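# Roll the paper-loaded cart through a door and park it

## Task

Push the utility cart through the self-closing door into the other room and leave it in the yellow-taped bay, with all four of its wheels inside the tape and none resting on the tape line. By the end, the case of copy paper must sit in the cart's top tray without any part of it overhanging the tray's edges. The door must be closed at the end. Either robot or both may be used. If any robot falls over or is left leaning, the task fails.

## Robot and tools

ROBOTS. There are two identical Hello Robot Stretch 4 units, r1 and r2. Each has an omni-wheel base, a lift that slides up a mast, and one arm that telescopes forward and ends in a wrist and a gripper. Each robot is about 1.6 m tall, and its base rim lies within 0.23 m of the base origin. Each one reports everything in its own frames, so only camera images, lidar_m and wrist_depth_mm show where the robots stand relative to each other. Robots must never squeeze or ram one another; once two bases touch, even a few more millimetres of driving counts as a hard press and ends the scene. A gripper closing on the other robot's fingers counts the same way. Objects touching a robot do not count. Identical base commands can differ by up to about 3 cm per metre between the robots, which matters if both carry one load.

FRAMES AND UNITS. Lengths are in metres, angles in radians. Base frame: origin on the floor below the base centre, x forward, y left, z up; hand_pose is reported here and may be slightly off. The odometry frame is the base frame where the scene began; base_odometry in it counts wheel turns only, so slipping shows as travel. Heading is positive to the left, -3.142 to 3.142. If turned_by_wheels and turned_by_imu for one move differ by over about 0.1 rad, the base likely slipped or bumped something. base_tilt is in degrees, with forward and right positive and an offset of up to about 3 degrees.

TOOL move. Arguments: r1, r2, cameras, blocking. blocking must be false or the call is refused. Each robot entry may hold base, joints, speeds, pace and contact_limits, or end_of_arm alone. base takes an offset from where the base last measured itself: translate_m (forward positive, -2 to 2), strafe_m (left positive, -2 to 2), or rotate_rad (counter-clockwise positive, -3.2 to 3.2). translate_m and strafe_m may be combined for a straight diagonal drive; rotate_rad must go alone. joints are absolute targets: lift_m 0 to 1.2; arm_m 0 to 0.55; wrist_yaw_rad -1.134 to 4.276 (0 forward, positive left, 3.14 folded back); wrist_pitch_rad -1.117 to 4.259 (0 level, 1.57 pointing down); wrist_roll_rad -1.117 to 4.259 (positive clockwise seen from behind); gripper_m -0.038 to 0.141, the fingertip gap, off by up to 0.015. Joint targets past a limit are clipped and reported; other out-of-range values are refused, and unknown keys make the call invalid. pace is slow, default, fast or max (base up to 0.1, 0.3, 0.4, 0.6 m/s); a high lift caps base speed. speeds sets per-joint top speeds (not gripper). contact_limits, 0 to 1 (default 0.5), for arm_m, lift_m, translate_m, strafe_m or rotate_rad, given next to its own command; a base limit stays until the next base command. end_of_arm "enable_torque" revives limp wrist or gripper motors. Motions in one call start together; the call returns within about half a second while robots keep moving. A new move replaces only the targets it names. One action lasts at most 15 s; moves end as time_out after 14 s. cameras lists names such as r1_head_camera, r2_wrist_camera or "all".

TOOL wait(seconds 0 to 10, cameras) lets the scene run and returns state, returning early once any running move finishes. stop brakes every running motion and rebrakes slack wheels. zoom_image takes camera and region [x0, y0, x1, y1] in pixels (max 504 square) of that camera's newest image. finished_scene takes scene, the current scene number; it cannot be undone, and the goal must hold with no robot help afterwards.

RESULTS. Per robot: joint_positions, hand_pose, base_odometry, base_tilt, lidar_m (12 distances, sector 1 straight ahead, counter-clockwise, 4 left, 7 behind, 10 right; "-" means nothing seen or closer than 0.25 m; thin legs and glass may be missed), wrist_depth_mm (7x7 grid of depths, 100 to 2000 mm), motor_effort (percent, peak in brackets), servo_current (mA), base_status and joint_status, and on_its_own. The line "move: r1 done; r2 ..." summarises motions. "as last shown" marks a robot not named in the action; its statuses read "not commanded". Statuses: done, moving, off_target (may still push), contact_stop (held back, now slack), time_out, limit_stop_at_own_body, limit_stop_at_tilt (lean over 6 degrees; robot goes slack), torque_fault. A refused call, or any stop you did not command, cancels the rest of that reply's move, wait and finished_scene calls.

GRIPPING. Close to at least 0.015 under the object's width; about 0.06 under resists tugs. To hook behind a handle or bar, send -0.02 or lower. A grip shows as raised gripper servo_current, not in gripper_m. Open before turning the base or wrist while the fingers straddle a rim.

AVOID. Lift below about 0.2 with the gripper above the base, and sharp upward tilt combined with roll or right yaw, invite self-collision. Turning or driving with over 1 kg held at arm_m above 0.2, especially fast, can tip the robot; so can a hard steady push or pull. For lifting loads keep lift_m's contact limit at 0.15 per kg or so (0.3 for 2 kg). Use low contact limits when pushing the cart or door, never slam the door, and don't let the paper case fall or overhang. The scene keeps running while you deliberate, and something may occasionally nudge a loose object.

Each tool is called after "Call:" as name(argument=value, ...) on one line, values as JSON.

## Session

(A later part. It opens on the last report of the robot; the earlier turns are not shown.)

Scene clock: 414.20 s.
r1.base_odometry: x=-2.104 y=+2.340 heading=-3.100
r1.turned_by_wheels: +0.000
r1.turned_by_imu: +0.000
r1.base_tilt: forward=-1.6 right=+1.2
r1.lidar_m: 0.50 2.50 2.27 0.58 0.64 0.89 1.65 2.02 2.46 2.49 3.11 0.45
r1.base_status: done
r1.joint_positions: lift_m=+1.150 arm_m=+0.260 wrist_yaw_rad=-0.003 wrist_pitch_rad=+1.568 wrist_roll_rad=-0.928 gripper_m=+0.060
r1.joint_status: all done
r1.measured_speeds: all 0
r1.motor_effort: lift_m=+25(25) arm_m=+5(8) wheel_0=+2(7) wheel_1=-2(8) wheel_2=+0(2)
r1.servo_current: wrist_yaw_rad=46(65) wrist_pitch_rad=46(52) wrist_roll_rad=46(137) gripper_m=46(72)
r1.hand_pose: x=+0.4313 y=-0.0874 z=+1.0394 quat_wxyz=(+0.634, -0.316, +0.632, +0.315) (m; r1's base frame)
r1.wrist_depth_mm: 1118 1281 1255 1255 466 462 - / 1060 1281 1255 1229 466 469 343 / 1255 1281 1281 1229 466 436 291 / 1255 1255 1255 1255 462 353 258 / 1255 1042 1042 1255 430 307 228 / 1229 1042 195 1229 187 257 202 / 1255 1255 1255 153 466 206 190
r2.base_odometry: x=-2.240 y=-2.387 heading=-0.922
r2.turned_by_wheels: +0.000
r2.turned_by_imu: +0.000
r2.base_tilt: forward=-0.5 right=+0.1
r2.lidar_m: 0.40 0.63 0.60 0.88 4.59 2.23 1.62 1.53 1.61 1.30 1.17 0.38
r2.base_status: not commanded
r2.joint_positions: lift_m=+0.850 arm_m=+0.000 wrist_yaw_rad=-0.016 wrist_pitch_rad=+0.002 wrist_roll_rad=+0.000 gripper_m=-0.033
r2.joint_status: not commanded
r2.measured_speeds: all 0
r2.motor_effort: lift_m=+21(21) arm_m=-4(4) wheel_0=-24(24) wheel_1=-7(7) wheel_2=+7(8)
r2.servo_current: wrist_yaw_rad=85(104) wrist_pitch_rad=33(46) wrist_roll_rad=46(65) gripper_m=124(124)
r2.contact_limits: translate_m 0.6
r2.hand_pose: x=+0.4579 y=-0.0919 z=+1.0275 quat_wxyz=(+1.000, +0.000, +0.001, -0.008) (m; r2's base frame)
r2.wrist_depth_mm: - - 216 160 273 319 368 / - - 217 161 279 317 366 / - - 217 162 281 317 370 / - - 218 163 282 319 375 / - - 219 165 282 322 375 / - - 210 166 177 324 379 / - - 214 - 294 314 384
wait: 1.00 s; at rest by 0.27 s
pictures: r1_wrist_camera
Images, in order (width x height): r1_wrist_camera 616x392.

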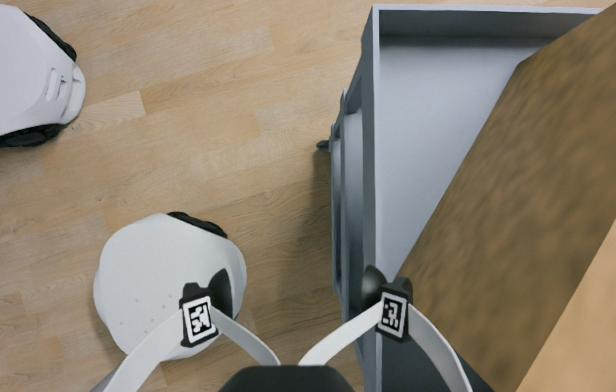

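Call:
move(blocking=false, r1={"joints":{"arm_m":0.352},"pace":"slow"})

Call:
wait(seconds=2)

Call:
wait(seconds=0.5, cameras=["r1_wrist_camera"])

Scene clock: 425.73 s.
move: r1 moving
r1.base_odometry: x=-2.104 y=+2.340 heading=-3.100
r1.turned_by_wheels: +0.000
r1.turned_by_imu: +0.000
r1.base_tilt: forward=-1.6 right=+1.3
r1.lidar_m: 0.50 2.49 2.28 0.59 0.62 0.91 1.63 2.01 2.46 2.49 3.09 0.45
r1.base_status: not commanded
r1.joint_positions: lift_m=+1.150 arm_m=+0.273 wrist_yaw_rad=-0.003 wrist_pitch_rad=+1.568 wrist_roll_rad=-0.928 gripper_m=+0.060
r1.joint_status: arm_m moving
r1.measured_speeds: translate_m=+0.000 strafe_m=+0.000 rotate_rad=+0.000 lift_m=+0.000 arm_m=+0.049 wrist_yaw_rad=+0.000 wrist_pitch_rad=+0.000 wrist_roll_rad=+0.000
r1.motor_effort: lift_m=+25(25) arm_m=+3(7) wheel_0=+3(3) wheel_1=-2(2) wheel_2=+0(0)
r1.servo_current: wrist_yaw_rad=52(52) wrist_pitch_rad=46(46) wrist_roll_rad=33(59) gripper_m=46(46)
r1.hand_pose: x=+0.4440 y=-0.0874 z=+1.0394 quat_wxyz=(+0.634, -0.316, +0.632, +0.315) (m; r1's base frame)
r1.wrist_depth_mm: 1255 1229 1229 1255 1229 466 - / 1078 1255 1255 1255 466 466 334 / 1229 1255 1229 1308 466 424 281 / 1255 1255 1255 1281 462 345 243 / 1255 1042 1098 1281 459 290 220 / 1255 1042 194 1255 187 249 195 / 1255 1042 1255 153 466 195 189
r2: as last shown
r2.base_tilt: forward=-0.6 right=+0.2
r2.lidar_m: 0.41 0.61 0.59 0.89 4.57 2.19 1.62 1.56 1.64 1.28 1.15 0.40
r2.motor_effort: lift_m=+21(21) arm_m=-4(4) wheel_0=-24(24) wheel_1=-7(7) wheel_2=+7(7)
r2.servo_current: wrist_yaw_rad=91(91) wrist_pitch_rad=39(46) wrist_roll_rad=39(52) gripper_m=130(130)
r2.contact_limits: translate_m 0.6
r2.wrist_depth_mm: - - 215 160 273 315 368 / - - 216 161 278 317 368 / - - 218 162 279 317 370 / - - 218 164 281 320 375 / - - 219 165 282 322 375 / - - 211 166 176 324 379 / - - 214 - 293 312 384
pictures: none

Scene clock: 427.43 s.
earlier move: r1 done
r1.base_odometry: x=-2.104 y=+2.340 heading=-3.100
r1.turned_by_wheels: +0.000
r1.turned_by_imu: +0.000
r1.base_tilt: forward=-1.6 right=+1.3
r1.lidar_m: 0.49 2.51 2.28 0.59 0.63 0.89 1.63 1.99 2.46 2.47 3.08 0.45
r1.base_status: not commanded
r1.joint_positions: lift_m=+1.150 arm_m=+0.352 wrist_yaw_rad=-0.003 wrist_pitch_rad=+1.568 wrist_roll_rad=-0.928 gripper_m=+0.060
r1.joint_status: all done
r1.measured_speeds: all 0
r1.motor_effort: lift_m=+25(25) arm_m=+5(7) wheel_0=+3(3) wheel_1=-2(2) wheel_2=+0(0)
r1.servo_current: wrist_yaw_rad=46(65) wrist_pitch_rad=33(52) wrist_roll_rad=59(65) gripper_m=52(52)
r1.hand_pose: x=+0.5233 y=-0.0874 z=+1.0394 quat_wxyz=(+0.634, -0.316, +0.632, +0.315) (m; r1's base frame)
r1.wrist_depth_mm: 1255 1255 1229 1255 1255 1281 1229 / 1182 1255 1229 1229 466 394 267 / 1229 1255 1255 466 469 340 232 / 1255 1281 1255 469 466 274 200 / 1255 1060 1281 466 384 237 189 / 1229 1025 194 466 189 197 189 / 1229 1060 1281 153 239 189 189
r2.base_odometry: x=-2.240 y=-2.387 heading=-0.922
r2.turned_by_wheels: +0.000
r2.turned_by_imu: +0.000
r2.base_tilt: forward=-0.6 right=+0.1
r2.lidar_m: 0.41 0.64 0.60 0.85 4.56 2.17 1.62 1.54 1.64 1.29 1.16 0.39
r2.base_status: not commanded
r2.joint_positions: lift_m=+0.850 arm_m=+0.000 wrist_yaw_rad=-0.016 wrist_pitch_rad=+0.002 wrist_roll_rad=+0.000 gripper_m=-0.033
r2.joint_status: not commanded
r2.measured_speeds: all 0
r2.motor_effort: lift_m=+21(21) arm_m=-4(4) wheel_0=-24(24) wheel_1=-6(7) wheel_2=+7(8)
r2.servo_current: wrist_yaw_rad=78(111) wrist_pitch_rad=39(46) wrist_roll_rad=46(65) gripper_m=124(130)
r2.contact_limits: translate_m 0.6
r2.hand_pose: x=+0.4579 y=-0.0919 z=+1.0275 quat_wxyz=(+1.000, +0.000, +0.001, -0.008) (m; r2's base frame)
r2.wrist_depth_mm: - - 216 160 273 317 368 / - - 216 161 278 317 366 / - - 217 162 279 319 368 / - - 218 163 281 319 375 / - - 219 165 283 322 373 / - - 211 166 176 324 379 / - - 213 - 293 314 384
wait: 1.70 of 2 s (r1 has come to rest)
pictures: none

Scene clock: 427.93 s.
r1.base_odometry: x=-2.104 y=+2.340 heading=-3.100
r1.turned_by_wheels: +0.000
r1.turned_by_imu: +0.000
r1.base_tilt: forward=-1.6 right=+1.3
r1.lidar_m: 0.50 2.50 2.28 0.60 0.65 0.89 1.66 2.00 2.45 2.47 3.10 0.44
r1.base_status: not commanded
r1.joint_positions: lift_m=+1.150 arm_m=+0.352 wrist_yaw_rad=-0.003 wrist_pitch_rad=+1.568 wrist_roll_rad=-0.928 gripper_m=+0.060
r1.joint_status: all done
r1.measured_speeds: all 0
r1.motor_effort: lift_m=+25(25) arm_m=+5(7) wheel_0=+2(3) wheel_1=-2(2) wheel_2=+0(0)
r1.servo_current: wrist_yaw_rad=52(65) wrist_pitch_rad=46(52) wrist_roll_rad=46(65) gripper_m=46(52)
r1.hand_pose: x=+0.5233 y=-0.0874 z=+1.0394 quat_wxyz=(+0.634, -0.316, +0.632, +0.315) (m; r1's base frame)
r1.wrist_depth_mm: 1281 1229 1255 1255 1255 1255 1255 / 1182 1255 1255 1255 466 394 267 / 1255 1255 1281 466 462 336 233 / 1255 1229 1281 462 462 274 200 / 1255 1042 1229 462 379 237 189 / 1281 1060 193 466 189 197 189 / 1229 1042 1229 153 238 189 190
r2.base_odometry: x=-2.240 y=-2.387 heading=-0.922
r2.turned_by_wheels: +0.000
r2.turned_by_imu: +0.000
r2.base_tilt: forward=-0.6 right=+0.1
r2.lidar_m: 0.42 0.62 0.58 0.84 4.58 2.19 1.63 1.56 1.60 1.29 1.19 0.40
r2.base_status: not commanded
r2.joint_positions: lift_m=+0.850 arm_m=+0.000 wrist_yaw_rad=-0.016 wrist_pitch_rad=+0.002 wrist_roll_rad=+0.000 gripper_m=-0.033
r2.joint_status: not commanded
r2.measured_speeds: all 0
r2.motor_effort: lift_m=+21(21) arm_m=-4(4) wheel_0=-24(24) wheel_1=-7(7) wheel_2=+7(8)
r2.servo_current: wrist_yaw_rad=85(111) wrist_pitch_rad=39(46) wrist_roll_rad=46(65) gripper_m=117(130)
r2.contact_limits: translate_m 0.6
r2.hand_pose: x=+0.4579 y=-0.0919 z=+1.0275 quat_wxyz=(+1.000, +0.000, +0.001, -0.008) (m; r2's base frame)
r2.wrist_depth_mm: - - 216 159 272 314 366 / - - 217 161 277 317 366 / - - 217 162 279 320 370 / - - 217 163 282 320 373 / - - 219 165 282 320 377 / - - 210 166 176 324 377 / - - 213 - 293 314 384
wait: 0.50 s; at rest by 0.27 s
pictures: r1_wrist_camera
Images, in order (width x height): r1_wrist_camera 616x392.

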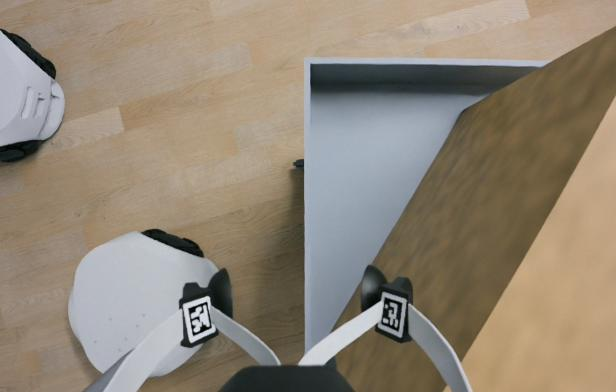

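Call:
move(blocking=false, r1={"joints":{"lift_m":1.0},"pace":"slow","contact_limits":{"lift_m":0.3}})

Call:
wait(seconds=3, cameras=["r1_wrist_camera"])

Scene clock: 433.20 s.
move: r1 moving
r1.base_odometry: x=-2.104 y=+2.340 heading=-3.100
r1.turned_by_wheels: +0.000
r1.turned_by_imu: +0.000
r1.base_tilt: forward=-1.5 right=+1.2
r1.lidar_m: 0.50 2.50 2.28 0.58 0.64 0.88 1.68 2.02 2.43 2.50 3.11 0.44
r1.base_status: not commanded
r1.joint_positions: lift_m=+1.125 arm_m=+0.352 wrist_yaw_rad=-0.003 wrist_pitch_rad=+1.568 wrist_roll_rad=-0.928 gripper_m=+0.060
r1.joint_status: lift_m moving
r1.measured_speeds: translate_m=+0.000 strafe_m=+0.000 rotate_rad=+0.000 lift_m=-0.097 arm_m=+0.000 wrist_yaw_rad=+0.000 wrist_pitch_rad=+0.000 wrist_roll_rad=+0.000
r1.motor_effort: lift_m=+12(23) arm_m=+5(5) wheel_0=+2(3) wheel_1=-2(2) wheel_2=+0(0)
r1.servo_current: wrist_yaw_rad=72(72) wrist_pitch_rad=39(46) wrist_roll_rad=52(59) gripper_m=52(52)
r1.contact_limits: lift_m 0.3
r1.hand_pose: x=+0.5233 y=-0.0874 z=+1.0151 quat_wxyz=(+0.634, -0.316, +0.632, +0.315) (m; r1's base frame)
r1.wrist_depth_mm: 1229 1229 1229 1229 1205 1255 1229 / 1205 1229 1205 1205 445 449 266 / 1255 1229 1229 445 449 342 232 / 1229 1255 1229 442 445 274 200 / 1229 1025 1229 442 379 237 175 / 1229 1025 194 445 189 203 168 / 1255 1025 1229 152 238 168 168
r2: as last shown
r2.lidar_m: 0.38 0.62 0.59 0.85 4.58 2.18 1.61 1.56 1.62 1.29 1.19 0.39
r2.motor_effort: lift_m=+21(21) arm_m=-4(4) wheel_0=-24(24) wheel_1=-7(7) wheel_2=+7(7)
r2.servo_current: wrist_yaw_rad=78(98) wrist_pitch_rad=39(39) wrist_roll_rad=52(52) gripper_m=124(124)
r2.contact_limits: translate_m 0.6
r2.wrist_depth_mm: - - 215 160 273 315 366 / - - 217 161 278 317 368 / - - 217 163 279 319 373 / - - 218 164 279 320 373 / - - 220 165 283 322 377 / - - 211 166 176 322 377 / - - 213 - 293 310 387
pictures: none

Scene clock: 434.73 s.
earlier move: r1 done
r1.base_odometry: x=-2.104 y=+2.340 heading=-3.100
r1.turned_by_wheels: +0.000
r1.turned_by_imu: +0.000
r1.base_tilt: forward=-1.6 right=+1.3
r1.lidar_m: 0.50 2.50 2.28 0.57 0.64 0.88 1.66 1.99 2.45 2.49 3.09 0.45
r1.base_status: not commanded
r1.joint_positions: lift_m=+1.001 arm_m=+0.352 wrist_yaw_rad=-0.003 wrist_pitch_rad=+1.568 wrist_roll_rad=-0.928 gripper_m=+0.060
r1.joint_status: all done
r1.measured_speeds: all 0
r1.motor_effort: lift_m=+12(23) arm_m=+5(5) wheel_0=+2(3) wheel_1=-2(2) wheel_2=+0(0)
r1.servo_current: wrist_yaw_rad=39(72) wrist_pitch_rad=39(52) wrist_roll_rad=39(72) gripper_m=46(52)
r1.contact_limits: lift_m 0.3
r1.hand_pose: x=+0.5233 y=-0.0874 z=+0.8904 quat_wxyz=(+0.634, -0.316, +0.632, +0.315) (m; r1's base frame)
r1.wrist_depth_mm: 1118 1098 1118 1078 317 317 - / 1118 1118 1118 317 319 317 267 / 1118 1098 1098 317 317 319 233 / 1098 1098 1118 319 319 276 200 / 1098 931 1118 317 319 237 174 / 917 891 195 319 189 203 - / 891 878 1098 153 246 158 -
r2.base_odometry: x=-2.240 y=-2.387 heading=-0.922
r2.turned_by_wheels: +0.000
r2.turned_by_imu: +0.000
r2.base_tilt: forward=-0.6 right=+0.1
r2.lidar_m: 0.39 0.64 0.60 0.87 4.59 2.17 1.61 1.56 1.62 1.30 1.16 0.40
r2.base_status: not commanded
r2.joint_positions: lift_m=+0.850 arm_m=+0.000 wrist_yaw_rad=-0.016 wrist_pitch_rad=+0.002 wrist_roll_rad=+0.000 gripper_m=-0.033
r2.joint_status: not commanded
r2.measured_speeds: all 0
r2.motor_effort: lift_m=+21(21) arm_m=-4(4) wheel_0=-23(24) wheel_1=-7(7) wheel_2=+7(8)
r2.servo_current: wrist_yaw_rad=91(104) wrist_pitch_rad=46(46) wrist_roll_rad=46(65) gripper_m=124(130)
r2.contact_limits: translate_m 0.6
r2.hand_pose: x=+0.4579 y=-0.0919 z=+1.0275 quat_wxyz=(+1.000, +0.000, +0.001, -0.008) (m; r2's base frame)
r2.wrist_depth_mm: - - 216 160 273 317 366 / - - 216 162 279 317 366 / - - 216 163 281 317 370 / - - 216 163 283 320 370 / - - 218 165 283 322 375 / - - 210 166 177 325 379 / - - 214 - 293 312 382
wait: 1.53 of 3 s (r1 has come to rest)
pictures: r1_wrist_camera
Images, in order (width x height): r1_wrist_camera 616x392.

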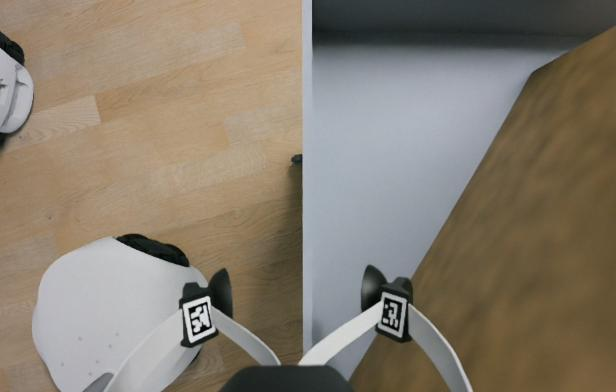

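Call:
move(blocking=false, r1={"joints":{"lift_m":0.972},"pace":"slow","contact_limits":{"lift_m":0.3}})

Call:
wait(seconds=1.5)

Call:
move(blocking=false, r1={"joints":{"gripper_m":-0.038}})

Call:
wait(seconds=2, cameras=["r1_wrist_camera","r1_head_left_camera"])

Scene clock: 440.70 s.
move: r1 moving
r1.base_odometry: x=-2.104 y=+2.340 heading=-3.100
r1.turned_by_wheels: +0.000
r1.turned_by_imu: +0.000
r1.base_tilt: forward=-1.6 right=+1.3
r1.lidar_m: 0.49 2.51 2.27 0.58 0.61 0.92 1.67 1.99 2.44 2.49 3.06 0.45
r1.base_status: not commanded
r1.joint_positions: lift_m=+0.979 arm_m=+0.352 wrist_yaw_rad=-0.003 wrist_pitch_rad=+1.568 wrist_roll_rad=-0.928 gripper_m=+0.060
r1.joint_status: lift_m moving
r1.measured_speeds: translate_m=+0.000 strafe_m=+0.000 rotate_rad=+0.000 lift_m=-0.052 arm_m=+0.000 wrist_yaw_rad=+0.000 wrist_pitch_rad=+0.000 wrist_roll_rad=+0.000
r1.motor_effort: lift_m=+13(14) arm_m=+5(5) wheel_0=+2(3) wheel_1=-2(2) wheel_2=+0(0)
r1.servo_current: wrist_yaw_rad=52(52) wrist_pitch_rad=46(46) wrist_roll_rad=52(52) gripper_m=46(52)
r1.contact_limits: lift_m 0.3
r1.hand_pose: x=+0.5233 y=-0.0874 z=+0.8684 quat_wxyz=(+0.634, -0.316, +0.632, +0.315) (m; r1's base frame)
r1.wrist_depth_mm: 1098 1060 1078 1098 297 297 297 / 1078 1060 1078 296 297 298 267 / 1098 1078 1098 296 297 297 232 / 1060 1098 1098 1098 297 274 200 / 1078 917 1098 1060 297 237 175 / 854 878 194 297 189 202 - / 866 878 1078 143 247 157 -
r2: as last shown
r2.base_tilt: forward=-0.5 right=+0.1
r2.lidar_m: 0.41 0.64 0.59 0.85 4.58 2.20 1.61 1.55 1.64 1.28 1.15 0.41
r2.motor_effort: lift_m=+21(21) arm_m=-4(5) wheel_0=-24(24) wheel_1=-6(7) wheel_2=+7(7)
r2.servo_current: wrist_yaw_rad=78(91) wrist_pitch_rad=39(46) wrist_roll_rad=39(52) gripper_m=124(124)
r2.contact_limits: translate_m 0.6
r2.wrist_depth_mm: - - 215 160 273 317 370 / - - 216 161 279 317 368 / - - 217 162 279 319 373 / - - 217 163 281 319 370 / - - 219 165 282 320 375 / - - 210 166 177 325 377 / - - 214 - 293 312 384
pictures: none

Scene clock: 441.23 s.
earlier move: r1 done
r1.base_odometry: x=-2.104 y=+2.340 heading=-3.100
r1.turned_by_wheels: +0.000
r1.turned_by_imu: +0.000
r1.base_tilt: forward=-1.6 right=+1.2
r1.lidar_m: 0.48 2.47 2.28 0.59 0.61 0.91 1.67 1.98 2.44 2.47 3.08 0.42
r1.base_status: not commanded
r1.joint_positions: lift_m=+0.973 arm_m=+0.352 wrist_yaw_rad=-0.003 wrist_pitch_rad=+1.568 wrist_roll_rad=-0.928 gripper_m=+0.060
r1.joint_status: all done
r1.measured_speeds: all 0
r1.motor_effort: lift_m=+12(14) arm_m=+5(5) wheel_0=+2(3) wheel_1=-2(2) wheel_2=+0(0)
r1.servo_current: wrist_yaw_rad=52(72) wrist_pitch_rad=46(46) wrist_roll_rad=39(65) gripper_m=52(52)
r1.contact_limits: lift_m 0.3
r1.hand_pose: x=+0.5233 y=-0.0874 z=+0.8624 quat_wxyz=(+0.634, -0.316, +0.632, +0.315) (m; r1's base frame)
r1.wrist_depth_mm: 1078 1078 1078 1078 290 290 289 / 1078 1078 1060 1078 290 290 267 / 1078 1060 1060 1008 290 289 232 / 1078 1060 1078 1078 290 276 200 / 1078 891 1060 1078 289 236 175 / 878 866 194 1060 189 202 - / 866 854 1078 143 245 157 -
r2.base_odometry: x=-2.240 y=-2.387 heading=-0.922
r2.turned_by_wheels: +0.000
r2.turned_by_imu: +0.000
r2.base_tilt: forward=-0.6 right=+0.1
r2.lidar_m: 0.42 0.62 0.60 0.87 4.59 2.19 1.63 1.55 1.63 1.26 1.14 0.39
r2.base_status: not commanded
r2.joint_positions: lift_m=+0.850 arm_m=+0.000 wrist_yaw_rad=-0.016 wrist_pitch_rad=+0.002 wrist_roll_rad=+0.000 gripper_m=-0.033
r2.joint_status: not commanded
r2.measured_speeds: all 0
r2.motor_effort: lift_m=+21(21) arm_m=-4(5) wheel_0=-24(24) wheel_1=-7(7) wheel_2=+7(7)
r2.servo_current: wrist_yaw_rad=85(98) wrist_pitch_rad=39(46) wrist_roll_rad=46(59) gripper_m=111(130)
r2.contact_limits: translate_m 0.6
r2.hand_pose: x=+0.4579 y=-0.0919 z=+1.0275 quat_wxyz=(+1.000, +0.000, +0.001, -0.008) (m; r2's base frame)
r2.wrist_depth_mm: - - 215 160 272 315 370 / - - 216 161 279 317 368 / - - 218 162 279 319 370 / - - 217 163 281 320 370 / - - 220 165 282 320 375 / - - 211 166 177 322 377 / - - 213 - 293 312 384
wait: 0.53 of 1.5 s (r1 has come to rest)
pictures: none

Scene clock: 441.73 s.
move: r1 moving
r1.base_odometry: x=-2.104 y=+2.340 heading=-3.100
r1.turned_by_wheels: +0.000
r1.turned_by_imu: +0.000
r1.base_tilt: forward=-1.6 right=+1.2
r1.lidar_m: 0.49 2.49 2.28 0.60 0.62 0.89 1.66 1.97 2.45 2.50 3.10 0.45
r1.base_status: not commanded
r1.joint_positions: lift_m=+0.973 arm_m=+0.352 wrist_yaw_rad=-0.003 wrist_pitch_rad=+1.568 wrist_roll_rad=-0.928 gripper_m=+0.041
r1.joint_status: gripper_m moving
r1.measured_speeds: all 0
r1.motor_effort: lift_m=+12(12) arm_m=+5(5) wheel_0=+2(3) wheel_1=-2(2) wheel_2=+0(0)
r1.servo_current: wrist_yaw_rad=46(65) wrist_pitch_rad=46(46) wrist_roll_rad=39(52) gripper_m=111(117)
r1.contact_limits: lift_m 0.3
r1.hand_pose: x=+0.5233 y=-0.0874 z=+0.8624 quat_wxyz=(+0.634, -0.316, +0.632, +0.315) (m; r1's base frame)
r1.wrist_depth_mm: 1060 1078 1078 1098 287 290 290 / 1078 1060 1078 1078 289 289 267 / 1098 1098 1078 1008 291 291 232 / 1060 1060 1060 1078 289 276 201 / 1078 904 1098 1078 290 237 175 / 854 878 195 289 194 202 - / 866 866 1078 145 239 158 -
r2: as last shown
r2.base_tilt: forward=-0.6 right=+0.2
r2.lidar_m: 0.40 0.64 0.56 0.87 4.56 2.18 1.62 1.55 1.63 1.28 1.15 0.41
r2.motor_effort: lift_m=+21(21) arm_m=-4(4) wheel_0=-23(24) wheel_1=-7(7) wheel_2=+7(7)
r2.servo_current: wrist_yaw_rad=78(104) wrist_pitch_rad=46(46) wrist_roll_rad=46(59) gripper_m=124(124)
r2.contact_limits: translate_m 0.6
r2.wrist_depth_mm: - - 214 160 273 317 366 / - - 216 161 279 317 368 / - - 216 163 281 320 370 / - - 218 163 281 320 373 / - - 219 165 283 324 375 / - - 211 166 177 325 377 / - - 213 - 291 312 384
pictures: none

Scene clock: 442.90 s.
earlier move: r1 done
r1.base_odometry: x=-2.104 y=+2.340 heading=-3.100
r1.turned_by_wheels: +0.000
r1.turned_by_imu: +0.000
r1.base_tilt: forward=-1.6 right=+1.3
r1.lidar_m: 0.49 2.52 2.28 0.59 0.62 0.90 1.67 2.00 2.45 2.48 3.09 0.44
r1.base_status: not commanded
r1.joint_positions: lift_m=+0.972 arm_m=+0.352 wrist_yaw_rad=-0.002 wrist_pitch_rad=+1.568 wrist_roll_rad=-0.928 gripper_m=-0.037
r1.joint_status: all done
r1.measured_speeds: all 0
r1.motor_effort: lift_m=+15(15) arm_m=+4(5) wheel_0=+1(3) wheel_1=-2(2) wheel_2=+0(0)
r1.servo_current: wrist_yaw_rad=52(72) wrist_pitch_rad=46(46) wrist_roll_rad=46(72) gripper_m=78(150)
r1.contact_limits: lift_m 0.3
r1.hand_pose: x=+0.5235 y=-0.0874 z=+0.8622 quat_wxyz=(+0.634, -0.316, +0.632, +0.315) (m; r1's base frame)
r1.wrist_depth_mm: 1078 1078 1078 289 289 289 289 / 1060 1060 1060 289 287 291 256 / 1060 1078 1060 289 289 289 224 / 1098 1078 1060 1098 289 266 193 / 1078 931 1060 1098 289 230 171 / 866 854 208 199 236 203 - / 854 866 182 219 211 150 -
r2.base_odometry: x=-2.240 y=-2.387 heading=-0.922
r2.turned_by_wheels: +0.000
r2.turned_by_imu: +0.000
r2.base_tilt: forward=-0.6 right=+0.1
r2.lidar_m: 0.41 0.64 0.59 0.86 4.55 2.20 1.59 1.55 1.64 1.28 1.13 0.41
r2.base_status: not commanded
r2.joint_positions: lift_m=+0.850 arm_m=+0.000 wrist_yaw_rad=-0.016 wrist_pitch_rad=+0.002 wrist_roll_rad=+0.000 gripper_m=-0.033
r2.joint_status: not commanded
r2.measured_speeds: all 0
r2.motor_effort: lift_m=+21(21) arm_m=-4(4) wheel_0=-24(24) wheel_1=-7(7) wheel_2=+7(8)
r2.servo_current: wrist_yaw_rad=91(104) wrist_pitch_rad=39(46) wrist_roll_rad=46(59) gripper_m=130(130)
r2.contact_limits: translate_m 0.6
r2.hand_pose: x=+0.4579 y=-0.0919 z=+1.0275 quat_wxyz=(+1.000, +0.000, +0.001, -0.008) (m; r2's base frame)
r2.wrist_depth_mm: - - 215 160 272 315 368 / - - 217 161 278 317 368 / - - 217 162 281 320 370 / - - 218 163 281 320 373 / - - 219 165 282 324 375 / - - 210 166 176 324 375 / - - 213 - 294 312 384
wait: 1.17 of 2 s (r1 has come to rest)
pictures: r1_head_left_camera, r1_wrist_camera
Images, in order (width x height): r1_head_left_camera 420x672, r1_wrist_camera 616x392.

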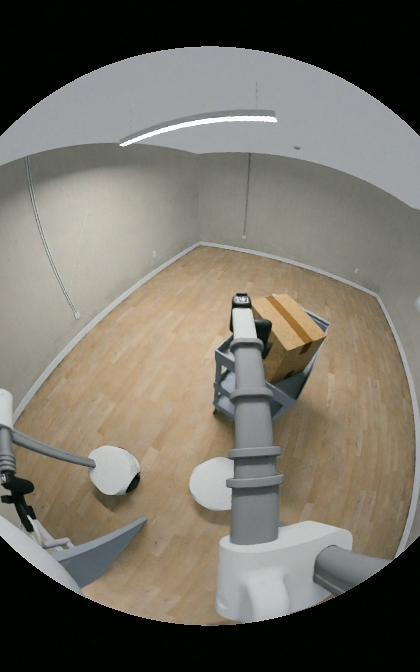

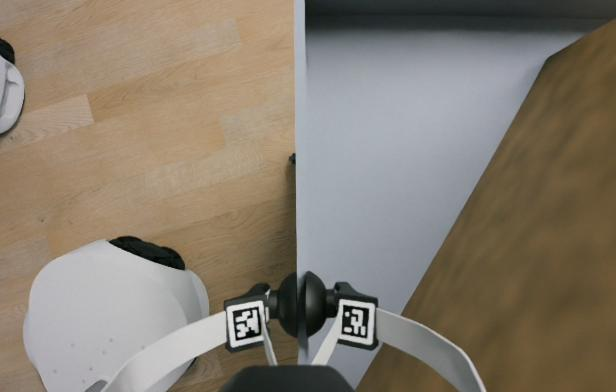

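Call:
move(blocking=false, r1={"base":{"translate_m":-0.911,"strafe_m":0.157},"pace":"slow","contact_limits":{"translate_m":0.6}})

Call:
wait(seconds=5, cameras=["r1_wrist_camera","r1_head_left_camera"])

Call:
wait(seconds=5.5, cameras=["r1_wrist_camera","r1_head_left_camera","r1_head_right_camera"])

Scene clock: 453.00 s.
move: r1 moving
r1.base_odometry: x=-2.092 y=+2.338 heading=-3.101
r1.turned_by_wheels: -0.001
r1.turned_by_imu: -0.001
r1.base_tilt: forward=-1.6 right=+1.3
r1.lidar_m: 0.49 2.50 2.28 0.59 0.61 0.91 1.65 2.00 2.45 2.47 3.07 0.46
r1.base_status: translate_m moving; strafe_m moving
r1.joint_positions: lift_m=+0.972 arm_m=+0.352 wrist_yaw_rad=-0.001 wrist_pitch_rad=+1.564 wrist_roll_rad=-0.928 gripper_m=-0.037
r1.joint_status: not commanded
r1.measured_speeds: translate_m=-0.047 strafe_m=+0.008 rotate_rad=+0.000 lift_m=+0.000 arm_m=+0.000 wrist_yaw_rad=+0.003 wrist_pitch_rad=-0.009 wrist_roll_rad=+0.000
r1.motor_effort: lift_m=+15(15) arm_m=+2(4) wheel_0=-7(9) wheel_1=-6(6) wheel_2=+5(7)
r1.servo_current: wrist_yaw_rad=39(52) wrist_pitch_rad=46(52) wrist_roll_rad=46(52) gripper_m=78(78)
r1.contact_limits: lift_m 0.3; translate_m 0.6
r1.hand_pose: x=+0.5247 y=-0.0874 z=+0.8622 quat_wxyz=(+0.635, -0.317, +0.630, +0.315) (m; r1's base frame)
r1.wrist_depth_mm: 1078 1060 1098 290 291 293 293 / 1060 1078 1098 290 290 291 258 / 1060 1078 1060 289 290 291 229 / 1060 1060 1078 1060 291 270 198 / 1078 946 1078 1078 291 235 174 / 854 854 878 202 181 202 - / 854 854 177 220 218 154 -
r2: as last shown
r2.lidar_m: 0.41 0.61 0.61 0.86 4.55 2.14 1.63 1.54 1.63 1.29 1.19 0.40
r2.motor_effort: lift_m=+21(21) arm_m=-4(4) wheel_0=-23(24) wheel_1=-7(7) wheel_2=+7(8)
r2.servo_current: wrist_yaw_rad=98(98) wrist_pitch_rad=46(46) wrist_roll_rad=46(59) gripper_m=124(124)
r2.contact_limits: translate_m 0.6
r2.wrist_depth_mm: - - 215 160 272 317 366 / - - 216 161 278 317 368 / - - 217 163 279 319 370 / - - 218 163 281 320 373 / - - 220 165 283 324 375 / - - 211 166 176 322 377 / - - 214 - 293 312 384
pictures: none

Scene clock: 458.00 s.
earlier move: r1 moving
r1.base_odometry: x=-1.608 y=+2.275 heading=-3.101
r1.turned_by_wheels: +0.000
r1.turned_by_imu: -0.002
r1.base_tilt: forward=-1.6 right=+1.3
r1.lidar_m: 0.50 0.75 0.56 0.42 0.54 3.99 1.14 1.37 2.34 2.35 2.96 0.48
r1.base_status: translate_m moving; strafe_m moving
r1.joint_positions: lift_m=+0.972 arm_m=+0.352 wrist_yaw_rad=+0.000 wrist_pitch_rad=+1.564 wrist_roll_rad=-0.929 gripper_m=-0.037
r1.joint_status: not commanded
r1.measured_speeds: translate_m=-0.099 strafe_m=+0.017 rotate_rad=-0.005 lift_m=+0.000 arm_m=+0.000 wrist_yaw_rad=+0.000 wrist_pitch_rad=+0.000 wrist_roll_rad=+0.000
r1.motor_effort: lift_m=+15(15) arm_m=-4(4) wheel_0=-6(12) wheel_1=-3(7) wheel_2=+3(9)
r1.servo_current: wrist_yaw_rad=52(65) wrist_pitch_rad=46(59) wrist_roll_rad=52(65) gripper_m=78(85)
r1.contact_limits: lift_m 0.3; translate_m 0.6
r1.hand_pose: x=+0.5249 y=-0.0874 z=+0.8622 quat_wxyz=(+0.634, -0.318, +0.630, +0.316) (m; r1's base frame)
r1.wrist_depth_mm: 878 946 1078 290 290 290 188 / 1078 1078 1078 289 291 262 180 / 1060 1060 1060 289 291 246 170 / 1060 1060 1078 290 290 214 - / 1078 891 1078 290 290 187 - / 854 866 891 204 181 172 138 / 866 866 179 220 224 144 -
r2.base_odometry: x=-2.240 y=-2.387 heading=-0.922
r2.turned_by_wheels: +0.000
r2.turned_by_imu: +0.001
r2.base_tilt: forward=-0.6 right=+0.1
r2.lidar_m: 0.41 0.64 0.66 0.75 4.59 2.21 1.63 1.55 1.64 1.26 1.17 0.39
r2.base_status: not commanded
r2.joint_positions: lift_m=+0.850 arm_m=+0.000 wrist_yaw_rad=-0.016 wrist_pitch_rad=+0.002 wrist_roll_rad=+0.000 gripper_m=-0.033
r2.joint_status: not commanded
r2.measured_speeds: all 0
r2.motor_effort: lift_m=+21(21) arm_m=-4(4) wheel_0=-24(24) wheel_1=-7(7) wheel_2=+7(8)
r2.servo_current: wrist_yaw_rad=85(104) wrist_pitch_rad=39(46) wrist_roll_rad=59(59) gripper_m=117(130)
r2.contact_limits: translate_m 0.6
r2.hand_pose: x=+0.4579 y=-0.0919 z=+1.0275 quat_wxyz=(+1.000, +0.000, +0.001, -0.008) (m; r2's base frame)
r2.wrist_depth_mm: - 676 216 159 273 315 366 / 535 204 216 161 278 317 368 / - 707 217 162 278 320 370 / - 715 217 163 282 320 373 / - 699 219 165 283 322 375 / - 699 211 166 177 324 379 / - 699 213 - 291 314 384
wait: 5.00 s; no rest
pictures: r1_head_left_camera, r1_wrist_camera
Images, in order (width x height): r1_head_left_camera 420x672, r1_wrist_camera 616x392.

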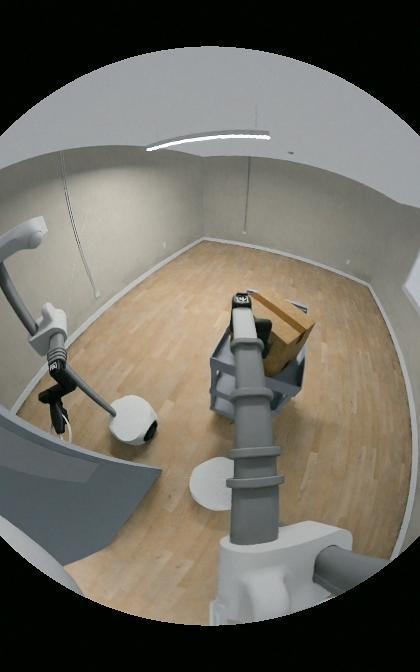

